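# Press the kettle handle button to pop the lid

## Task

Push down the button on top of the kettle's handle until the lid pops open, with the kettle still upright. At the end, no gripper may touch the kettle and the button must have returned to its raised position. The tumbler, the pink cup, the carton, the white mug and the steel pot must all remain upright.

## Robot and tools

Robot: two arms, left_arm and right_arm, each with a two-finger gripper and a wrist camera. The calibrated root-link places in the scene frame are left_arm at (-0.021, +0.327, 0) m with quat_wxyz (+1.000, 0, 0, -0.021), and right_arm at (-0.009, -0.282, 0) m with quat_wxyz (+1.000, 0, 0, -0.002).

Frame: every position, quaternion and target uses the scene frame. Its origin sits at table-top height, halfway between the nominal bases. +x points out over the table, +z points up, and left_arm is on the +y side. Image left and right do not match arm names. For a gripper, the fingers extend along its own +z axis and spread along its own y axis. end_effector_position is the point between the finger pads, about 1 cm short of the tips. Reported poses can be a few centimetres off, and an arm at rest may sit a centimetre or more from its command even with no contact.

Row layout, used by both motion tools: one flat list of 16 numbers that always covers both arms. Numbers 1-8 are left_arm: x, y, z in metres, then qw, qx, qy, qz (w first), then opening. Numbers 9-16 are the same eight for right_arm. The position and quaternion are an absolute pose in the scene frame, not an offset. Opening runs from -1 (closed) to +1 (fully open, 0.094 m). To keep an arm still, repeat its last reported pose and its current opening. To hold an orientation, repeat the same quaternion rather than copying a drifted reading.

execute_actions(actions, cameras): actions is a list of actions. Each action is a table of up to 15 rows, and each row lasts one control step of 1/30 s. If a table is short, its final row repeats until 15 steps have run, so one action is 0.5 s. An action is rejected for both arms if any target lies over 0.6 m from that gripper's start position along any gripper axis. A bad first action rejects the whole call. An empty list just reports the state. The result also lists end_effector_position at some control steps.

move(target, speed, blend, opening_speed, blocking, cameras): sends each gripper in a straight line toward its pose. target is a single 16-number row or a list of up to 15 rows, with no 0.6 m limit. speed is in m/s, from 0.002 to 2.9 (default 0.25), and turning is capped at twice that in rad/s. You can give one speed for all, or one per target. blend, in metres, rounds the corners at intermediate targets. opening_speed is how fast the commanded opening changes, in scale units per second, 0.2 or more. blocking=false returns after about 0.5 s while the move keeps running, and a new move takes over from a running one. A move lasts at most 10 s of path. Paths ignore obstacles and the other arm, and faster moves overshoot more. Do not route a path close to an arm's own base, because it can flip the shoulder. The result adds a "move:" line giving the ending (done, off_target, moving, held, fault) and limits (paced = a command was clipped, held = steps were withheld). "done" means the arm is at rest within 10 mm and 2 degrees. Neither done nor off_target says anything about contact.

wait(seconds, 0-10): lets time pass while the arms hold their commands or a running move continues. stop(): brakes a running move. zoom_image(camera, region=[x0,y0,x1,y1]): gives a closer view of one camera's latest image; the region is in pixels and at most 504x504. read_manual(section): licence texts only. finished_scene(scene): ends the scene and cannot be undone. The cameras argument accepts cam_high, cam_low, cam_left_wrist, cam_right_wrist. All images are 896x504; [] means none, and leaving it out means all.

Result lines: end_effector_position and end_effector_quat_wxyz for each arm. "Hand target" is where each arm is actually being driven after the call, which may fall short of your command, so send the rest later. Joint positions end with the finger opening in metres. grip_measured uses the -1..1 scale and reads slightly wide when empty. grip_effort_nm is gripper motor effort (negative = closing), not pad force. Joint torques include gravity and have offsets; joints 1-3 wrap at ±28 N m. "Tool commands" shows current commands. "within noise" on joint velocities means the arm is still. MOTOR HOT appears at 75 °C, and at 90 °C an OVER-TEMPERATURE FAULT folds that arm away for the rest of the scene.

Controller behaviour: the commanded orientation is clipped to within 40 degrees of the measured one at each step, and position takes priority over orientation. The clearance check can block arms coming close, but not gripper-against-gripper contact.

Cautions: approach the button slowly. A faster touch, or a target set further past contact, presses harder. Press only as far as needed to release the lid. Then lift the hand clear so the button can spring back, and confirm the kettle is upright. Avoid knocking over the tumbler, pink cup, carton, white mug or steel pot. Do not let anything leave the table, and avoid hard hits, slams and contact between the arms. A wrist camera cable touching an object counts as that arm touching it. Loose objects may occasionally be nudged by outside pushes. Avoid stretched or straining poses that heat motors.

Each tool is called after "Emit:" by a JSON object that holds its "fn" and its "kwargs".

## Session

Emit:
{"fn": "execute_actions", "kwargs": {"actions": []}}

Scene clock: 0.00 s.
left_arm: end_effector_position=(+0.2208, +0.2111, +0.2816) grip_measured=+1.000 grip_effort_nm=n/a end_effector_quat_wxyz=(+0.506, +0.026, +0.860, -0.059) | right_arm: end_effector_position=(+0.2946, -0.2310, +0.3211) grip_measured=+1.000 grip_effort_nm=n/a end_effector_quat_wxyz=(+0.733, -0.055, +0.664, -0.137)
Joint positions: left_arm=[-0.786 0.81 0.97 -0.775 -0.584 -0.459 0.094] | right_arm=[0.494 0.731 0.479 0.385 0.589 -0.343 0.094]
Joint velocities: within noise
Joint torques (N m): no reading
Motor temperatures (°C): left_arm=[26 37 30 31 27 26 26] | right_arm=[25 35 32 32 30 27 25]
Heat: left arm: 37 °C; right arm: 35 °C.
Hand target: left_arm +0.2192, +0.2138, +0.2816; +0.505, +0.025, +0.861, -0.056 | right_arm +0.2927, -0.2318, +0.3307; +0.741, -0.049, +0.657, -0.133
Tool commands: left_gripper/opening=+1.0 right_gripper/opening=+1.0

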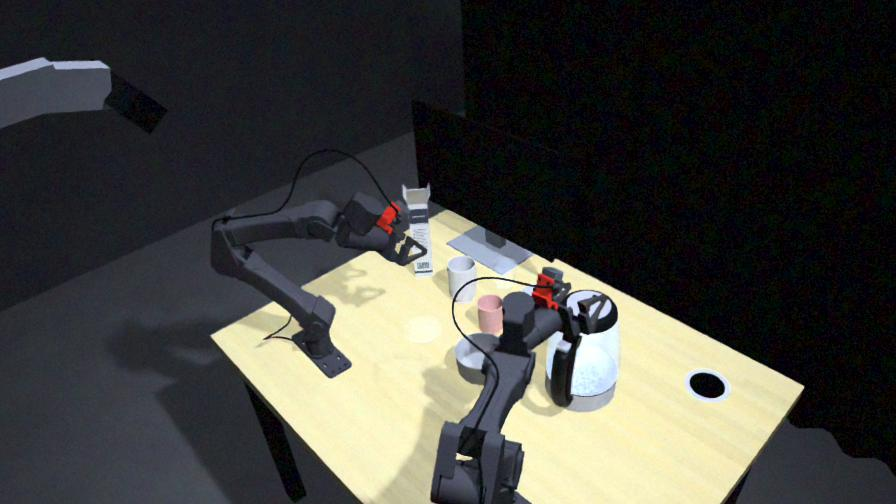

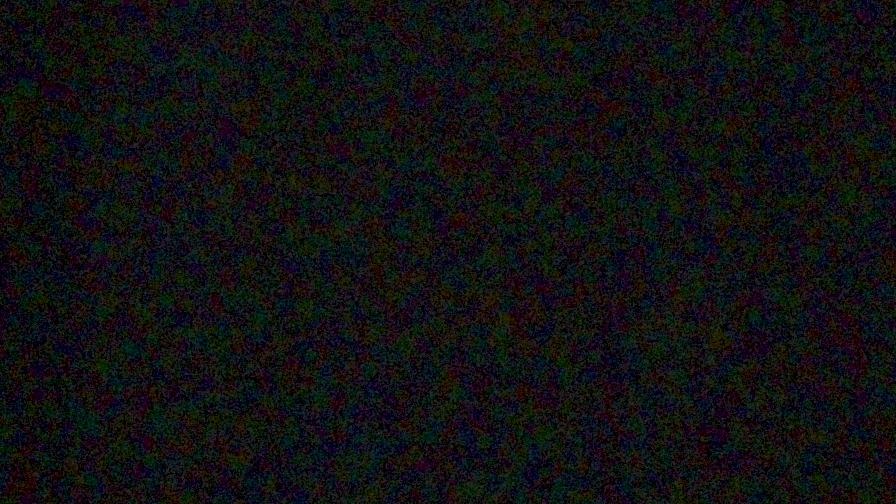

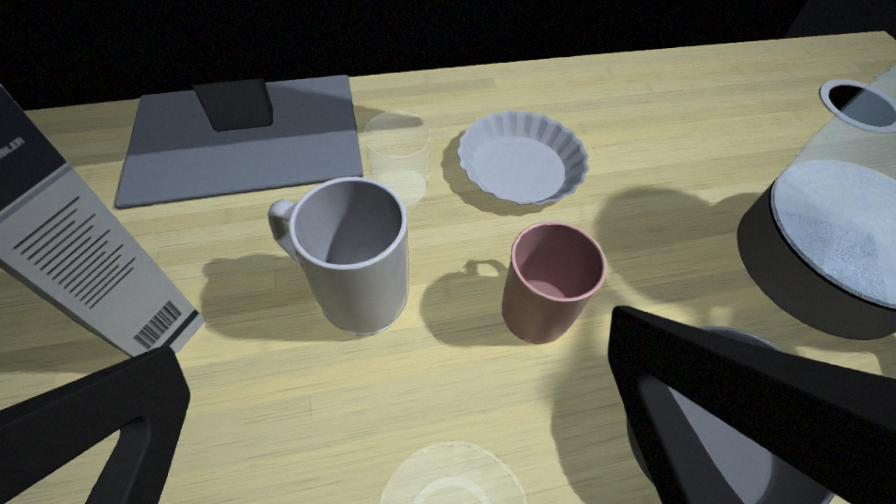

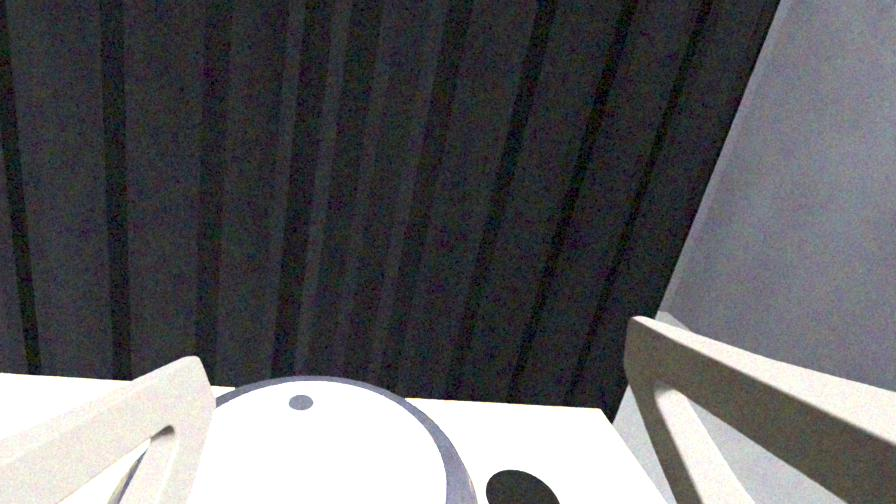

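Emit:
{"fn": "zoom_image", "kwargs": {"camera": "cam_high", "region": [500, 250, 660, 430]}}

Emit:
{"fn": "move", "kwargs": {"target": [0.2208,0.2111,0.2816,0.506,0.026,0.860,-0.059,1,0.16,-0.26,0.42,0.5,0,0.866,0,-1]}}

Scaled by 2.800 from the camera's 896x504 image, which has a finer 1280x720 frame.

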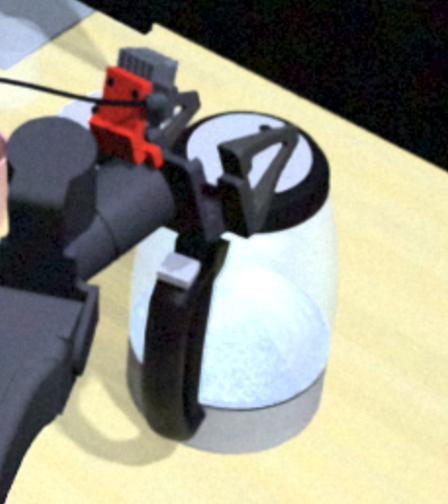

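Scene clock: 5.20 s.
left_arm: end_effector_position=(+0.2208, +0.2111, +0.2816) grip_measured=+1.000 grip_effort_nm=-0.002 end_effector_quat_wxyz=(+0.506, +0.026, +0.860, -0.059) | right_arm: end_effector_position=(+0.1609, -0.2572, +0.4141) grip_measured=-0.997 grip_effort_nm=-0.193 end_effector_quat_wxyz=(+0.493, -0.013, +0.870, +0.007)
Joint positions: left_arm=[-0.786 0.81 0.97 -0.775 -0.584 -0.459 0.094] | right_arm=[0.836 0.912 1.767 -1.567 0.665 0.488 0]
Joint velocities: within noise
Joint torques (N m): left_arm=[-0.08 -0.05 6.53 1.99 -0.15 0.07] | right_arm=[0.44 2.37 5.76 1.5 0.43 0.17]
Motor temperatures (°C): left_arm=[26 36 30 32 27 26 26] | right_arm=[25 34 32 33 30 27 25]
Heat: left arm: 36 °C; right arm: 34 °C.
Hand target: left_arm +0.2208, +0.2111, +0.2816; +0.506, +0.026, +0.860, -0.059 | right_arm +0.1605, -0.2604, +0.4198; +0.500, -0.004, +0.866, +0.008
Off the commanded pose: left_arm 0.000 m, 0 deg | right_arm 0.007 m, 2 deg.
joint sent to its limit (right arm) — joint 4 (wrist pitch), lower limit. The joint targets still meet the commanded pose.
move: done

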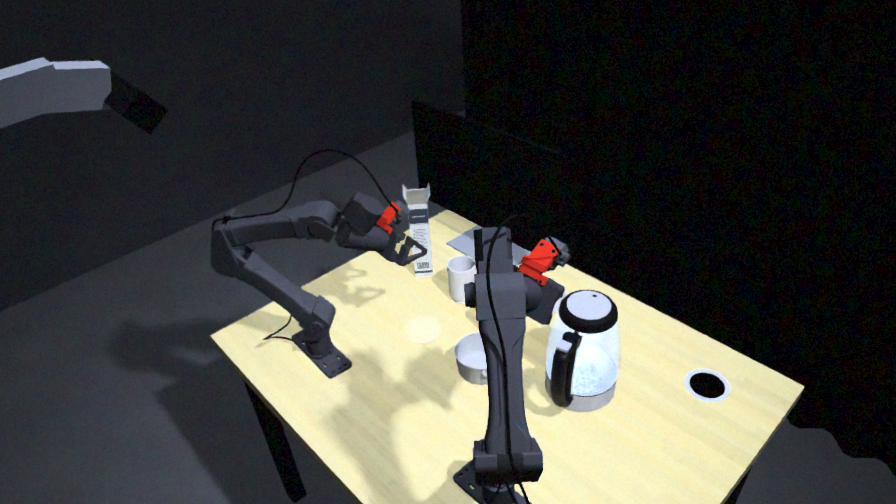

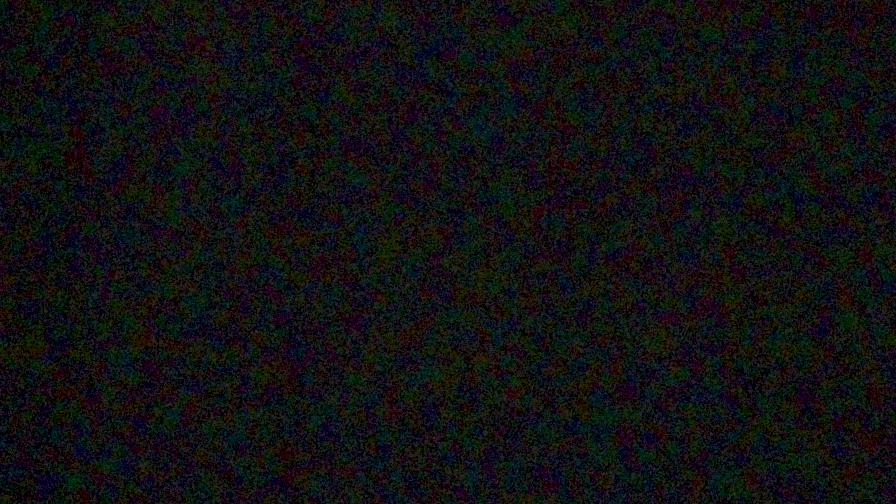

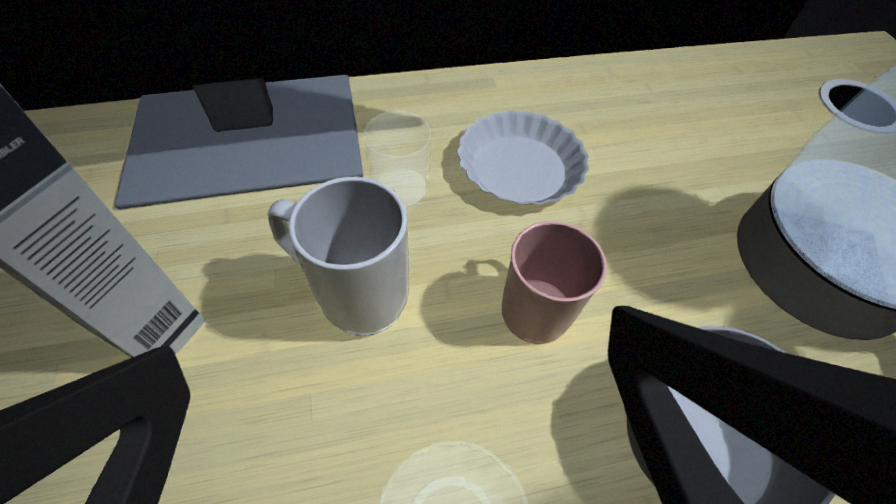

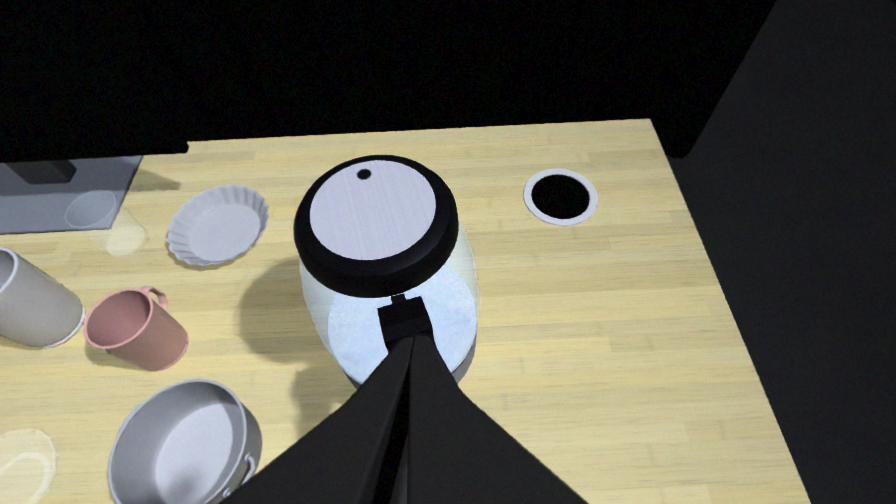

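Emit:
{"fn": "move", "kwargs": {"target": [0.2208,0.2111,0.2816,0.506,0.026,0.860,-0.059,1,0.16,-0.26,0.42,0.5,0,0.866,0,1], "cameras": ["cam_high","cam_right_wrist"]}}

Emit:
{"fn": "zoom_image", "kwargs": {"camera": "cam_right_wrist", "region": [260, 140, 560, 440]}}

Emit:
{"fn": "zoom_image", "kwargs": {"camera": "cam_high", "region": [500, 260, 660, 420]}}

Scene clock: 16.33 s.
left_arm: end_effector_position=(+0.2208, +0.2111, +0.2816) grip_measured=+1.000 grip_effort_nm=-0.002 end_effector_quat_wxyz=(+0.506, +0.026, +0.860, -0.059) | right_arm: end_effector_position=(+0.1608, -0.2575, +0.4140) grip_measured=+0.997 grip_effort_nm=0.100 end_effector_quat_wxyz=(+0.493, -0.012, +0.870, +0.007)
Joint positions: left_arm=[-0.786 0.81 0.97 -0.775 -0.584 -0.459 0.094] | right_arm=[0.836 0.912 1.767 -1.568 0.666 0.49 0.094]
Joint velocities: within noise
Joint torques (N m): left_arm=[-0.18 -0.09 6.49 2 -0.19 0.06] | right_arm=[0.43 2.37 5.75 1.51 0.43 0.15]
Motor temperatures (°C): left_arm=[26 36 32 34 27 26 26] | right_arm=[25 34 33 33 30 27 25]
Heat: left arm: 36 °C; right arm: 34 °C.
Hand target: left_arm +0.2208, +0.2111, +0.2816; +0.506, +0.026, +0.860, -0.059 | right_arm +0.1605, -0.2605, +0.4198; +0.500, -0.004, +0.866, +0.008
Off the commanded pose: left_arm 0.000 m, 0 deg | right_arm 0.007 m, 2 deg.
joint sent to its limit (right arm) — joint 4 (wrist pitch), lower limit. The joint targets still meet the commanded pose.
move: done
Images, in order (width x height): cam_high 896x504, cam_right_wrist 896x504.

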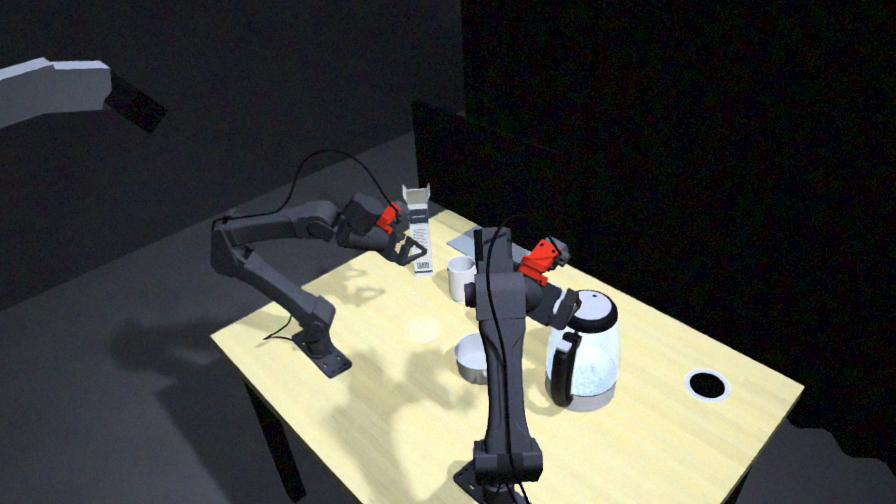

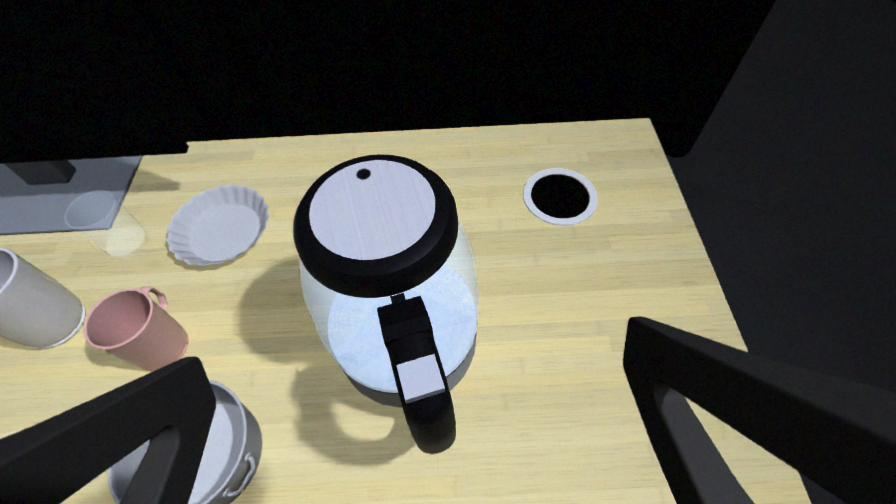

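Scaled by 1.680 from the camera's 896x504 image, which has a finer 1280x720 frame.

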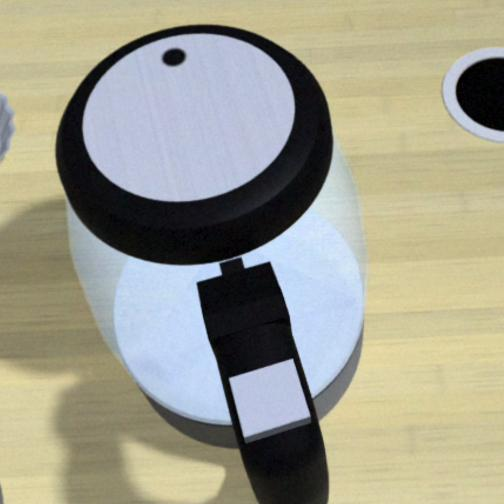

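Scaled by 3.150 from the camera's 896x504 image, which has a finer 1280x720 frame.

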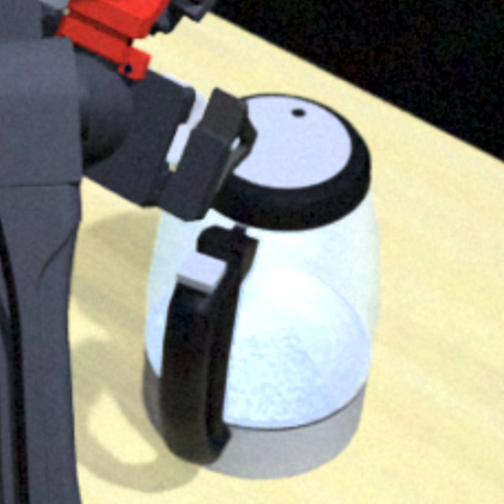

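Emit:
{"fn": "move", "kwargs": {"target": [0.2208,0.2111,0.2816,0.506,0.026,0.860,-0.059,1,0.14,-0.26,0.36,0.2588,0,0.966,0,1], "cameras": ["cam_high","cam_right_wrist"]}}

Emit:
{"fn": "zoom_image", "kwargs": {"camera": "cam_right_wrist", "region": [260, 0, 660, 300]}}

Scene clock: 30.07 s.
left_arm: end_effector_position=(+0.2208, +0.2111, +0.2816) grip_measured=+1.000 grip_effort_nm=-0.002 end_effector_quat_wxyz=(+0.506, +0.026, +0.860, -0.059) | right_arm: end_effector_position=(+0.1434, -0.2598, +0.3609) grip_measured=+0.997 grip_effort_nm=0.100 end_effector_quat_wxyz=(+0.382, -0.007, +0.923, +0.045)
Joint positions: left_arm=[-0.786 0.81 0.97 -0.775 -0.584 -0.459 0.094] | right_arm=[0.217 0.865 1.656 -1.574 0.064 0.172 0.094]
Joint velocities: within noise
Joint torques (N m): left_arm=[0.03 -0.13 6.43 2 -0.22 0.05] | right_arm=[-0.42 0.62 3.58 1.62 -0.06 -0.04]
Motor temperatures (°C): left_arm=[26 36 33 35 27 26 26] | right_arm=[25 34 33 34 30 27 25]
Heat: left arm: 36 °C; right arm: 34 °C.
Hand target: left_arm +0.2208, +0.2111, +0.2816; +0.506, +0.026, +0.860, -0.059 | right_arm +0.1406, -0.2601, +0.3595; +0.384, -0.011, +0.922, +0.044
Off the commanded pose: left_arm 0.000 m, 0 deg | right_arm 0.003 m, 16 deg.
joint read past its limit (right arm) — joint 4 (wrist pitch), lower limit.
joint sent to its limit (right arm) — joint 4 (wrist pitch), lower limit. The joint targets are off in orientation, not in position.
move: off_target (right_arm)
Images, in order (width x height): cam_high 896x504, cam_right_wrist 896x504.

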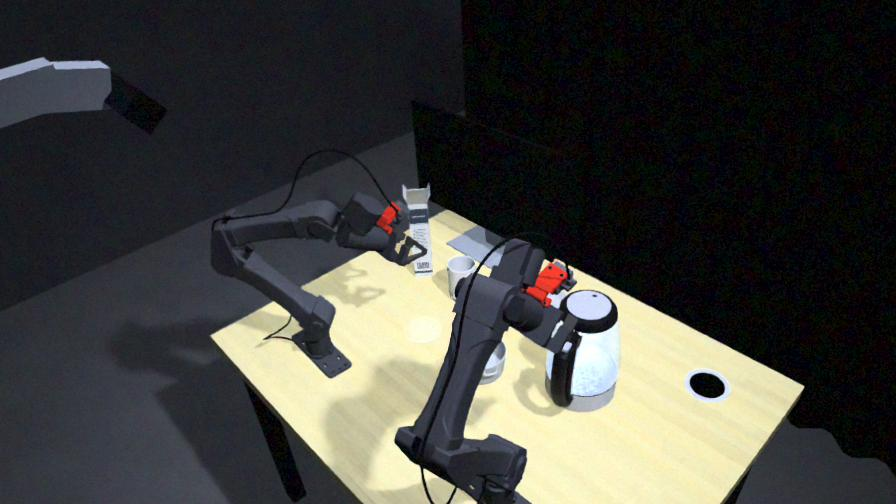

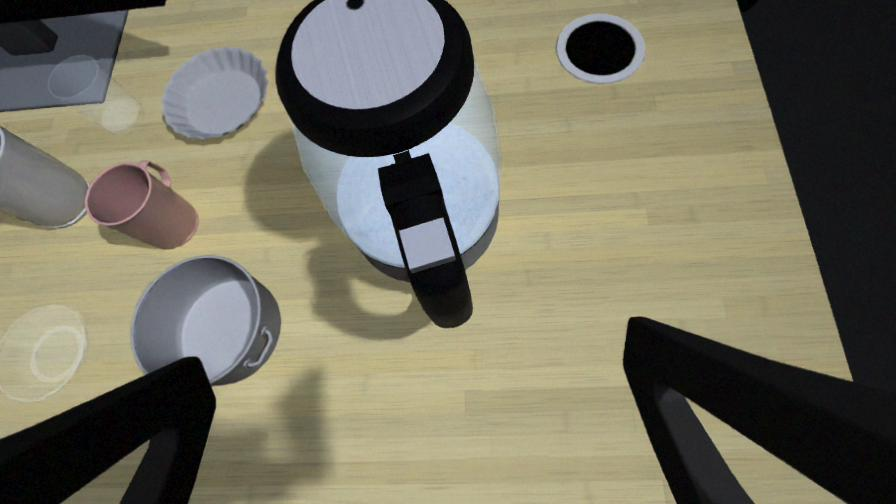

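Scaled by 1.260 from the camera's 896x504 image, which has a finer 1280x720 frame.

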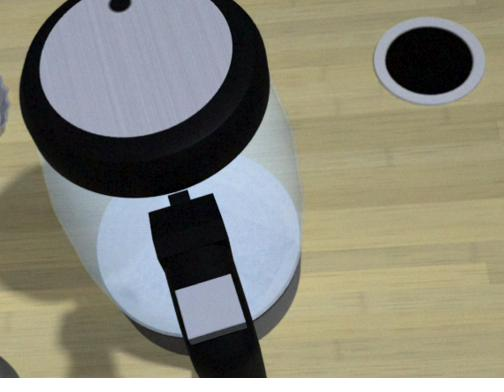

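Emit:
{"fn": "move", "kwargs": {"target": [0.2208,0.2111,0.2816,0.506,0.026,0.860,-0.059,1,0.205,-0.246,0.30,0.3827,0,0.9239,0,-1], "cameras": ["cam_high","cam_right_wrist"]}}

Emit:
{"fn": "zoom_image", "kwargs": {"camera": "cam_right_wrist", "region": [260, 200, 560, 500]}}

Emit:
{"fn": "zoom_image", "kwargs": {"camera": "cam_high", "region": [500, 260, 660, 420]}}

Scene clock: 44.50 s.
left_arm: end_effector_position=(+0.2208, +0.2111, +0.2816) grip_measured=+1.000 grip_effort_nm=-0.002 end_effector_quat_wxyz=(+0.506, +0.026, +0.860, -0.059) | right_arm: end_effector_position=(+0.2035, -0.2453, +0.3001) grip_measured=-0.997 grip_effort_nm=-0.188 end_effector_quat_wxyz=(+0.376, -0.006, +0.926, +0.002)
Joint positions: left_arm=[-0.786 0.81 0.97 -0.775 -0.584 -0.459 0.094] | right_arm=[0.376 0.879 1.315 -1.269 0.25 0.263 0]
Joint velocities: within noise
Joint torques (N m): left_arm=[0.02 -0.2 6.04 2 -0.23 0.08] | right_arm=[0.5 -0.68 5.07 1.68 0.27 0.15]
Motor temperatures (°C): left_arm=[26 36 33 35 27 26 26] | right_arm=[25 34 32 35 30 27 25]
Heat: left arm: 36 °C; right arm: 35 °C.
Hand target: left_arm +0.2208, +0.2111, +0.2816; +0.506, +0.026, +0.860, -0.059 | right_arm +0.2050, -0.2460, +0.3001; +0.383, +0.000, +0.924, +0.000
Off the commanded pose: left_arm 0.000 m, 0 deg | right_arm 0.002 m, 1 deg.
move: done
Images, in order (width x height): cam_high 896x504, cam_right_wrist 896x504.

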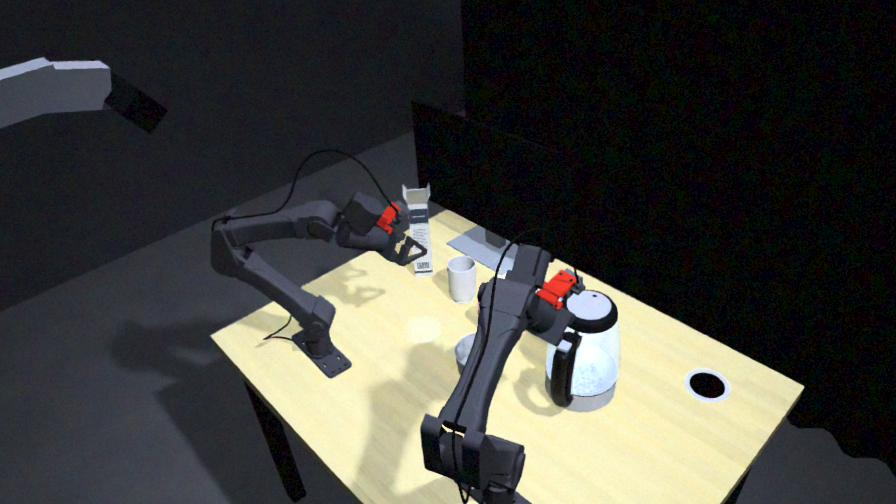

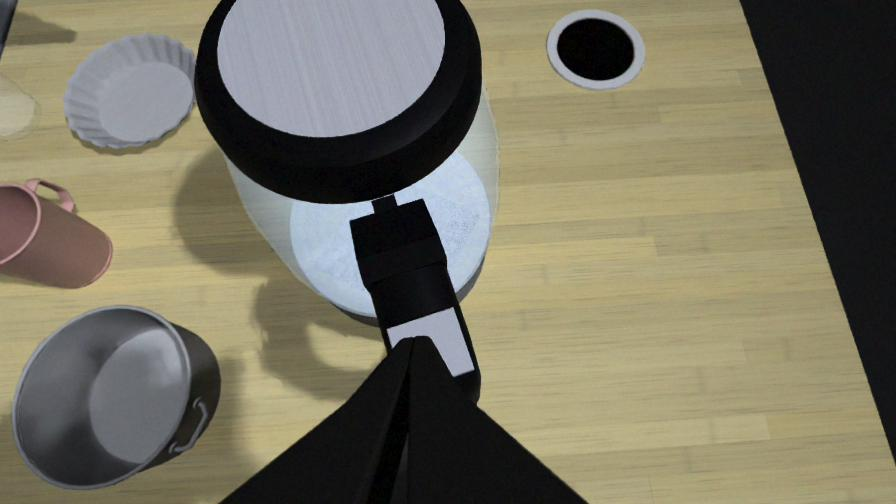

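Scaled by 1.680 from the camera's 896x504 image, which has a finer 1280x720 frame.

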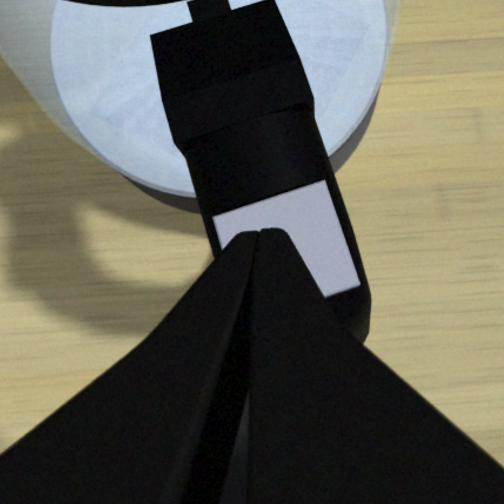

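Scaled by 3.150 from the camera's 896x504 image, which has a finer 1280x720 frame.

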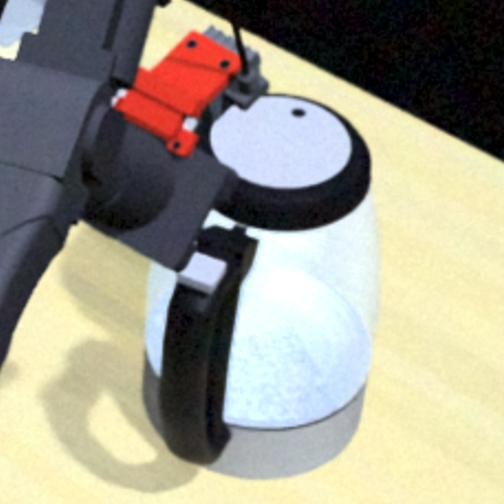

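Emit:
{"fn": "move", "kwargs": {"target": [0.2208,0.2111,0.2816,0.506,0.026,0.860,-0.059,1,0.212,-0.248,0.247,0.3827,0,0.9239,0,-1], "cameras": ["cam_high","cam_right_wrist"]}}

Emit:
{"fn": "zoom_image", "kwargs": {"camera": "cam_right_wrist", "region": [260, 200, 560, 500]}}

Emit:
{"fn": "zoom_image", "kwargs": {"camera": "cam_high", "region": [500, 260, 660, 420]}}

Scene clock: 53.73 s.
left_arm: end_effector_position=(+0.2208, +0.2111, +0.2816) grip_measured=+1.000 grip_effort_nm=-0.002 end_effector_quat_wxyz=(+0.506, +0.026, +0.860, -0.059) | right_arm: end_effector_position=(+0.2049, -0.2491, +0.2490) grip_measured=-0.997 grip_effort_nm=-0.193 end_effector_quat_wxyz=(+0.373, +0.001, +0.928, -0.001)
Joint positions: left_arm=[-0.786 0.81 0.97 -0.775 -0.584 -0.459 0.094] | right_arm=[0.347 0.777 1.061 -1.122 0.238 0.255 0]
Joint velocities: within noise
Joint torques (N m): left_arm=[-0.12 -0.34 6.34 2.02 -0.22 0.04] | right_arm=[-0.55 0.28 4.57 2.05 0.08 -0.03]
Motor temperatures (°C): left_arm=[26 36 33 35 27 26 26] | right_arm=[25 34 32 35 30 27 25]
Heat: left arm: 36 °C; right arm: 35 °C.
Hand target: left_arm +0.2208, +0.2111, +0.2816; +0.506, +0.026, +0.860, -0.059 | right_arm +0.2117, -0.2481, +0.2470; +0.382, +0.000, +0.924, +0.000
Off the commanded pose: left_arm 0.000 m, 0 deg | right_arm 0.007 m, 1 deg.
move: done
Images, in order (width x height): cam_high 896x504, cam_right_wrist 896x504.

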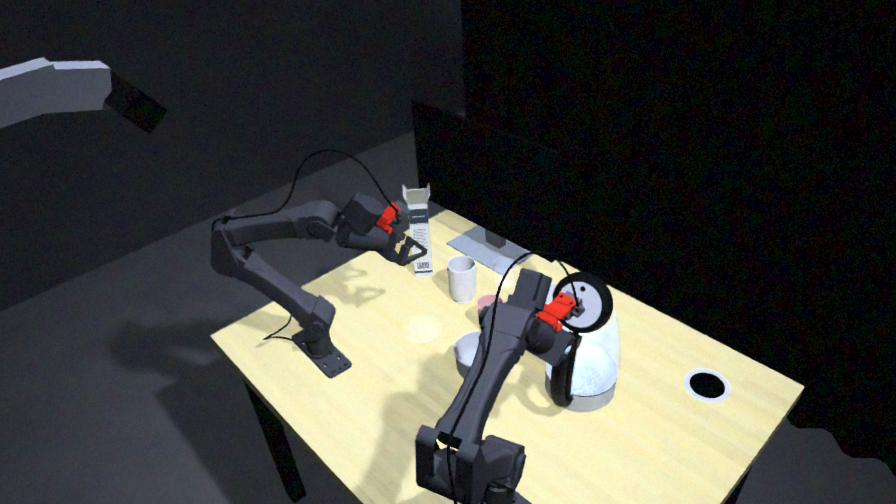

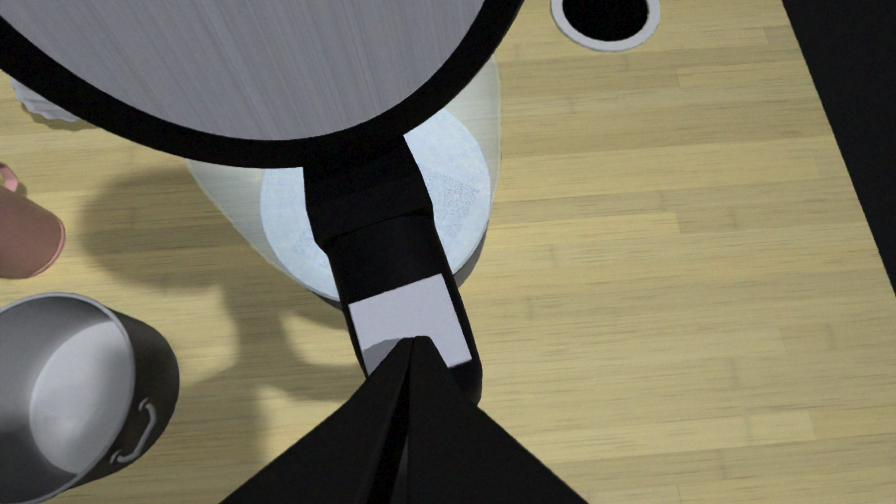

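Scaled by 1.680 from the camera's 896x504 image, which has a finer 1280x720 frame.

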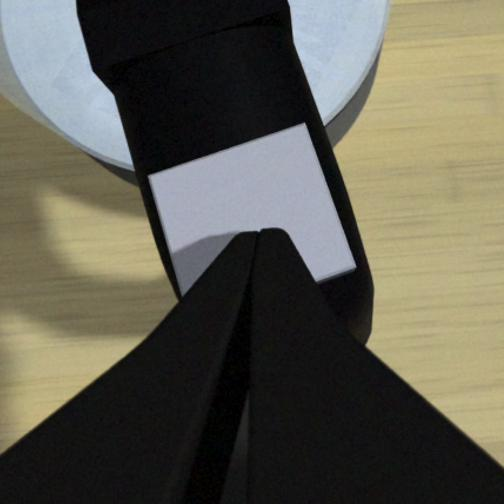

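Scaled by 3.150 from the camera's 896x504 image, which has a finer 1280x720 frame.

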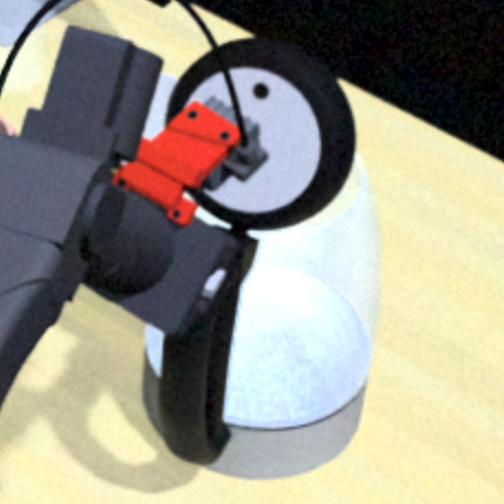

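Emit:
{"fn": "move", "kwargs": {"target": [0.2208,0.2111,0.2816,0.506,0.026,0.860,-0.059,1,0.16,-0.25,0.32,0.3827,0,0.9239,0,-1], "cameras": ["cam_high","cam_right_wrist"]}}

Scene clock: 57.93 s.
left_arm: end_effector_position=(+0.2208, +0.2111, +0.2816) grip_measured=+1.000 grip_effort_nm=-0.002 end_effector_quat_wxyz=(+0.506, +0.026, +0.860, -0.059) | right_arm: end_effector_position=(+0.1594, -0.2480, +0.3125) grip_measured=-0.997 grip_effort_nm=-0.193 end_effector_quat_wxyz=(+0.373, -0.008, +0.928, +0.000)
Joint positions: left_arm=[-0.786 0.81 0.97 -0.775 -0.584 -0.459 0.094] | right_arm=[0.617 0.824 1.402 -1.482 0.405 0.456 0]
Joint velocities: within noise
Joint torques (N m): left_arm=[-0.02 -0.06 6.01 2.01 -0.21 0.03] | right_arm=[0.49 1.55 7.09 1.38 0.36 0.14]
Motor temperatures (°C): left_arm=[26 36 33 35 27 26 25] | right_arm=[25 34 32 35 30 27 25]
Heat: left arm: 36 °C; right arm: 35 °C.
Hand target: left_arm +0.2208, +0.2111, +0.2816; +0.506, +0.026, +0.860, -0.059 | right_arm +0.1599, -0.2500, +0.3199; +0.383, +0.000, +0.924, +0.000
Off the commanded pose: left_arm 0.000 m, 0 deg | right_arm 0.008 m, 2 deg.
move: done
Images, in order (width x height): cam_high 896x504, cam_right_wrist 896x504.

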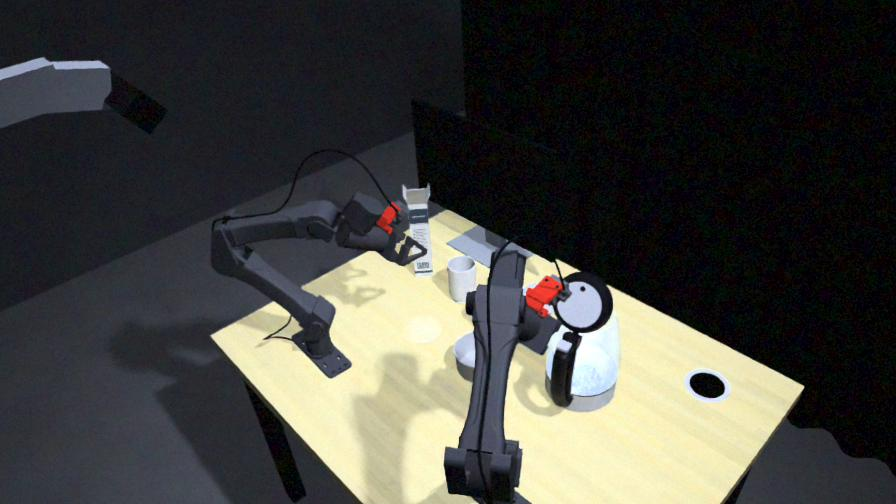

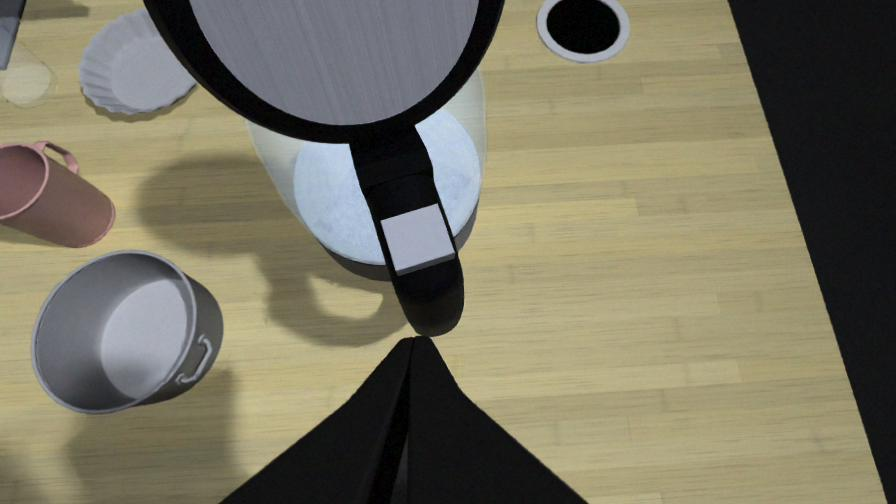

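Emit:
{"fn": "finished_scene", "kwargs": {"scene": 1}}

The scene is finished: the task was done.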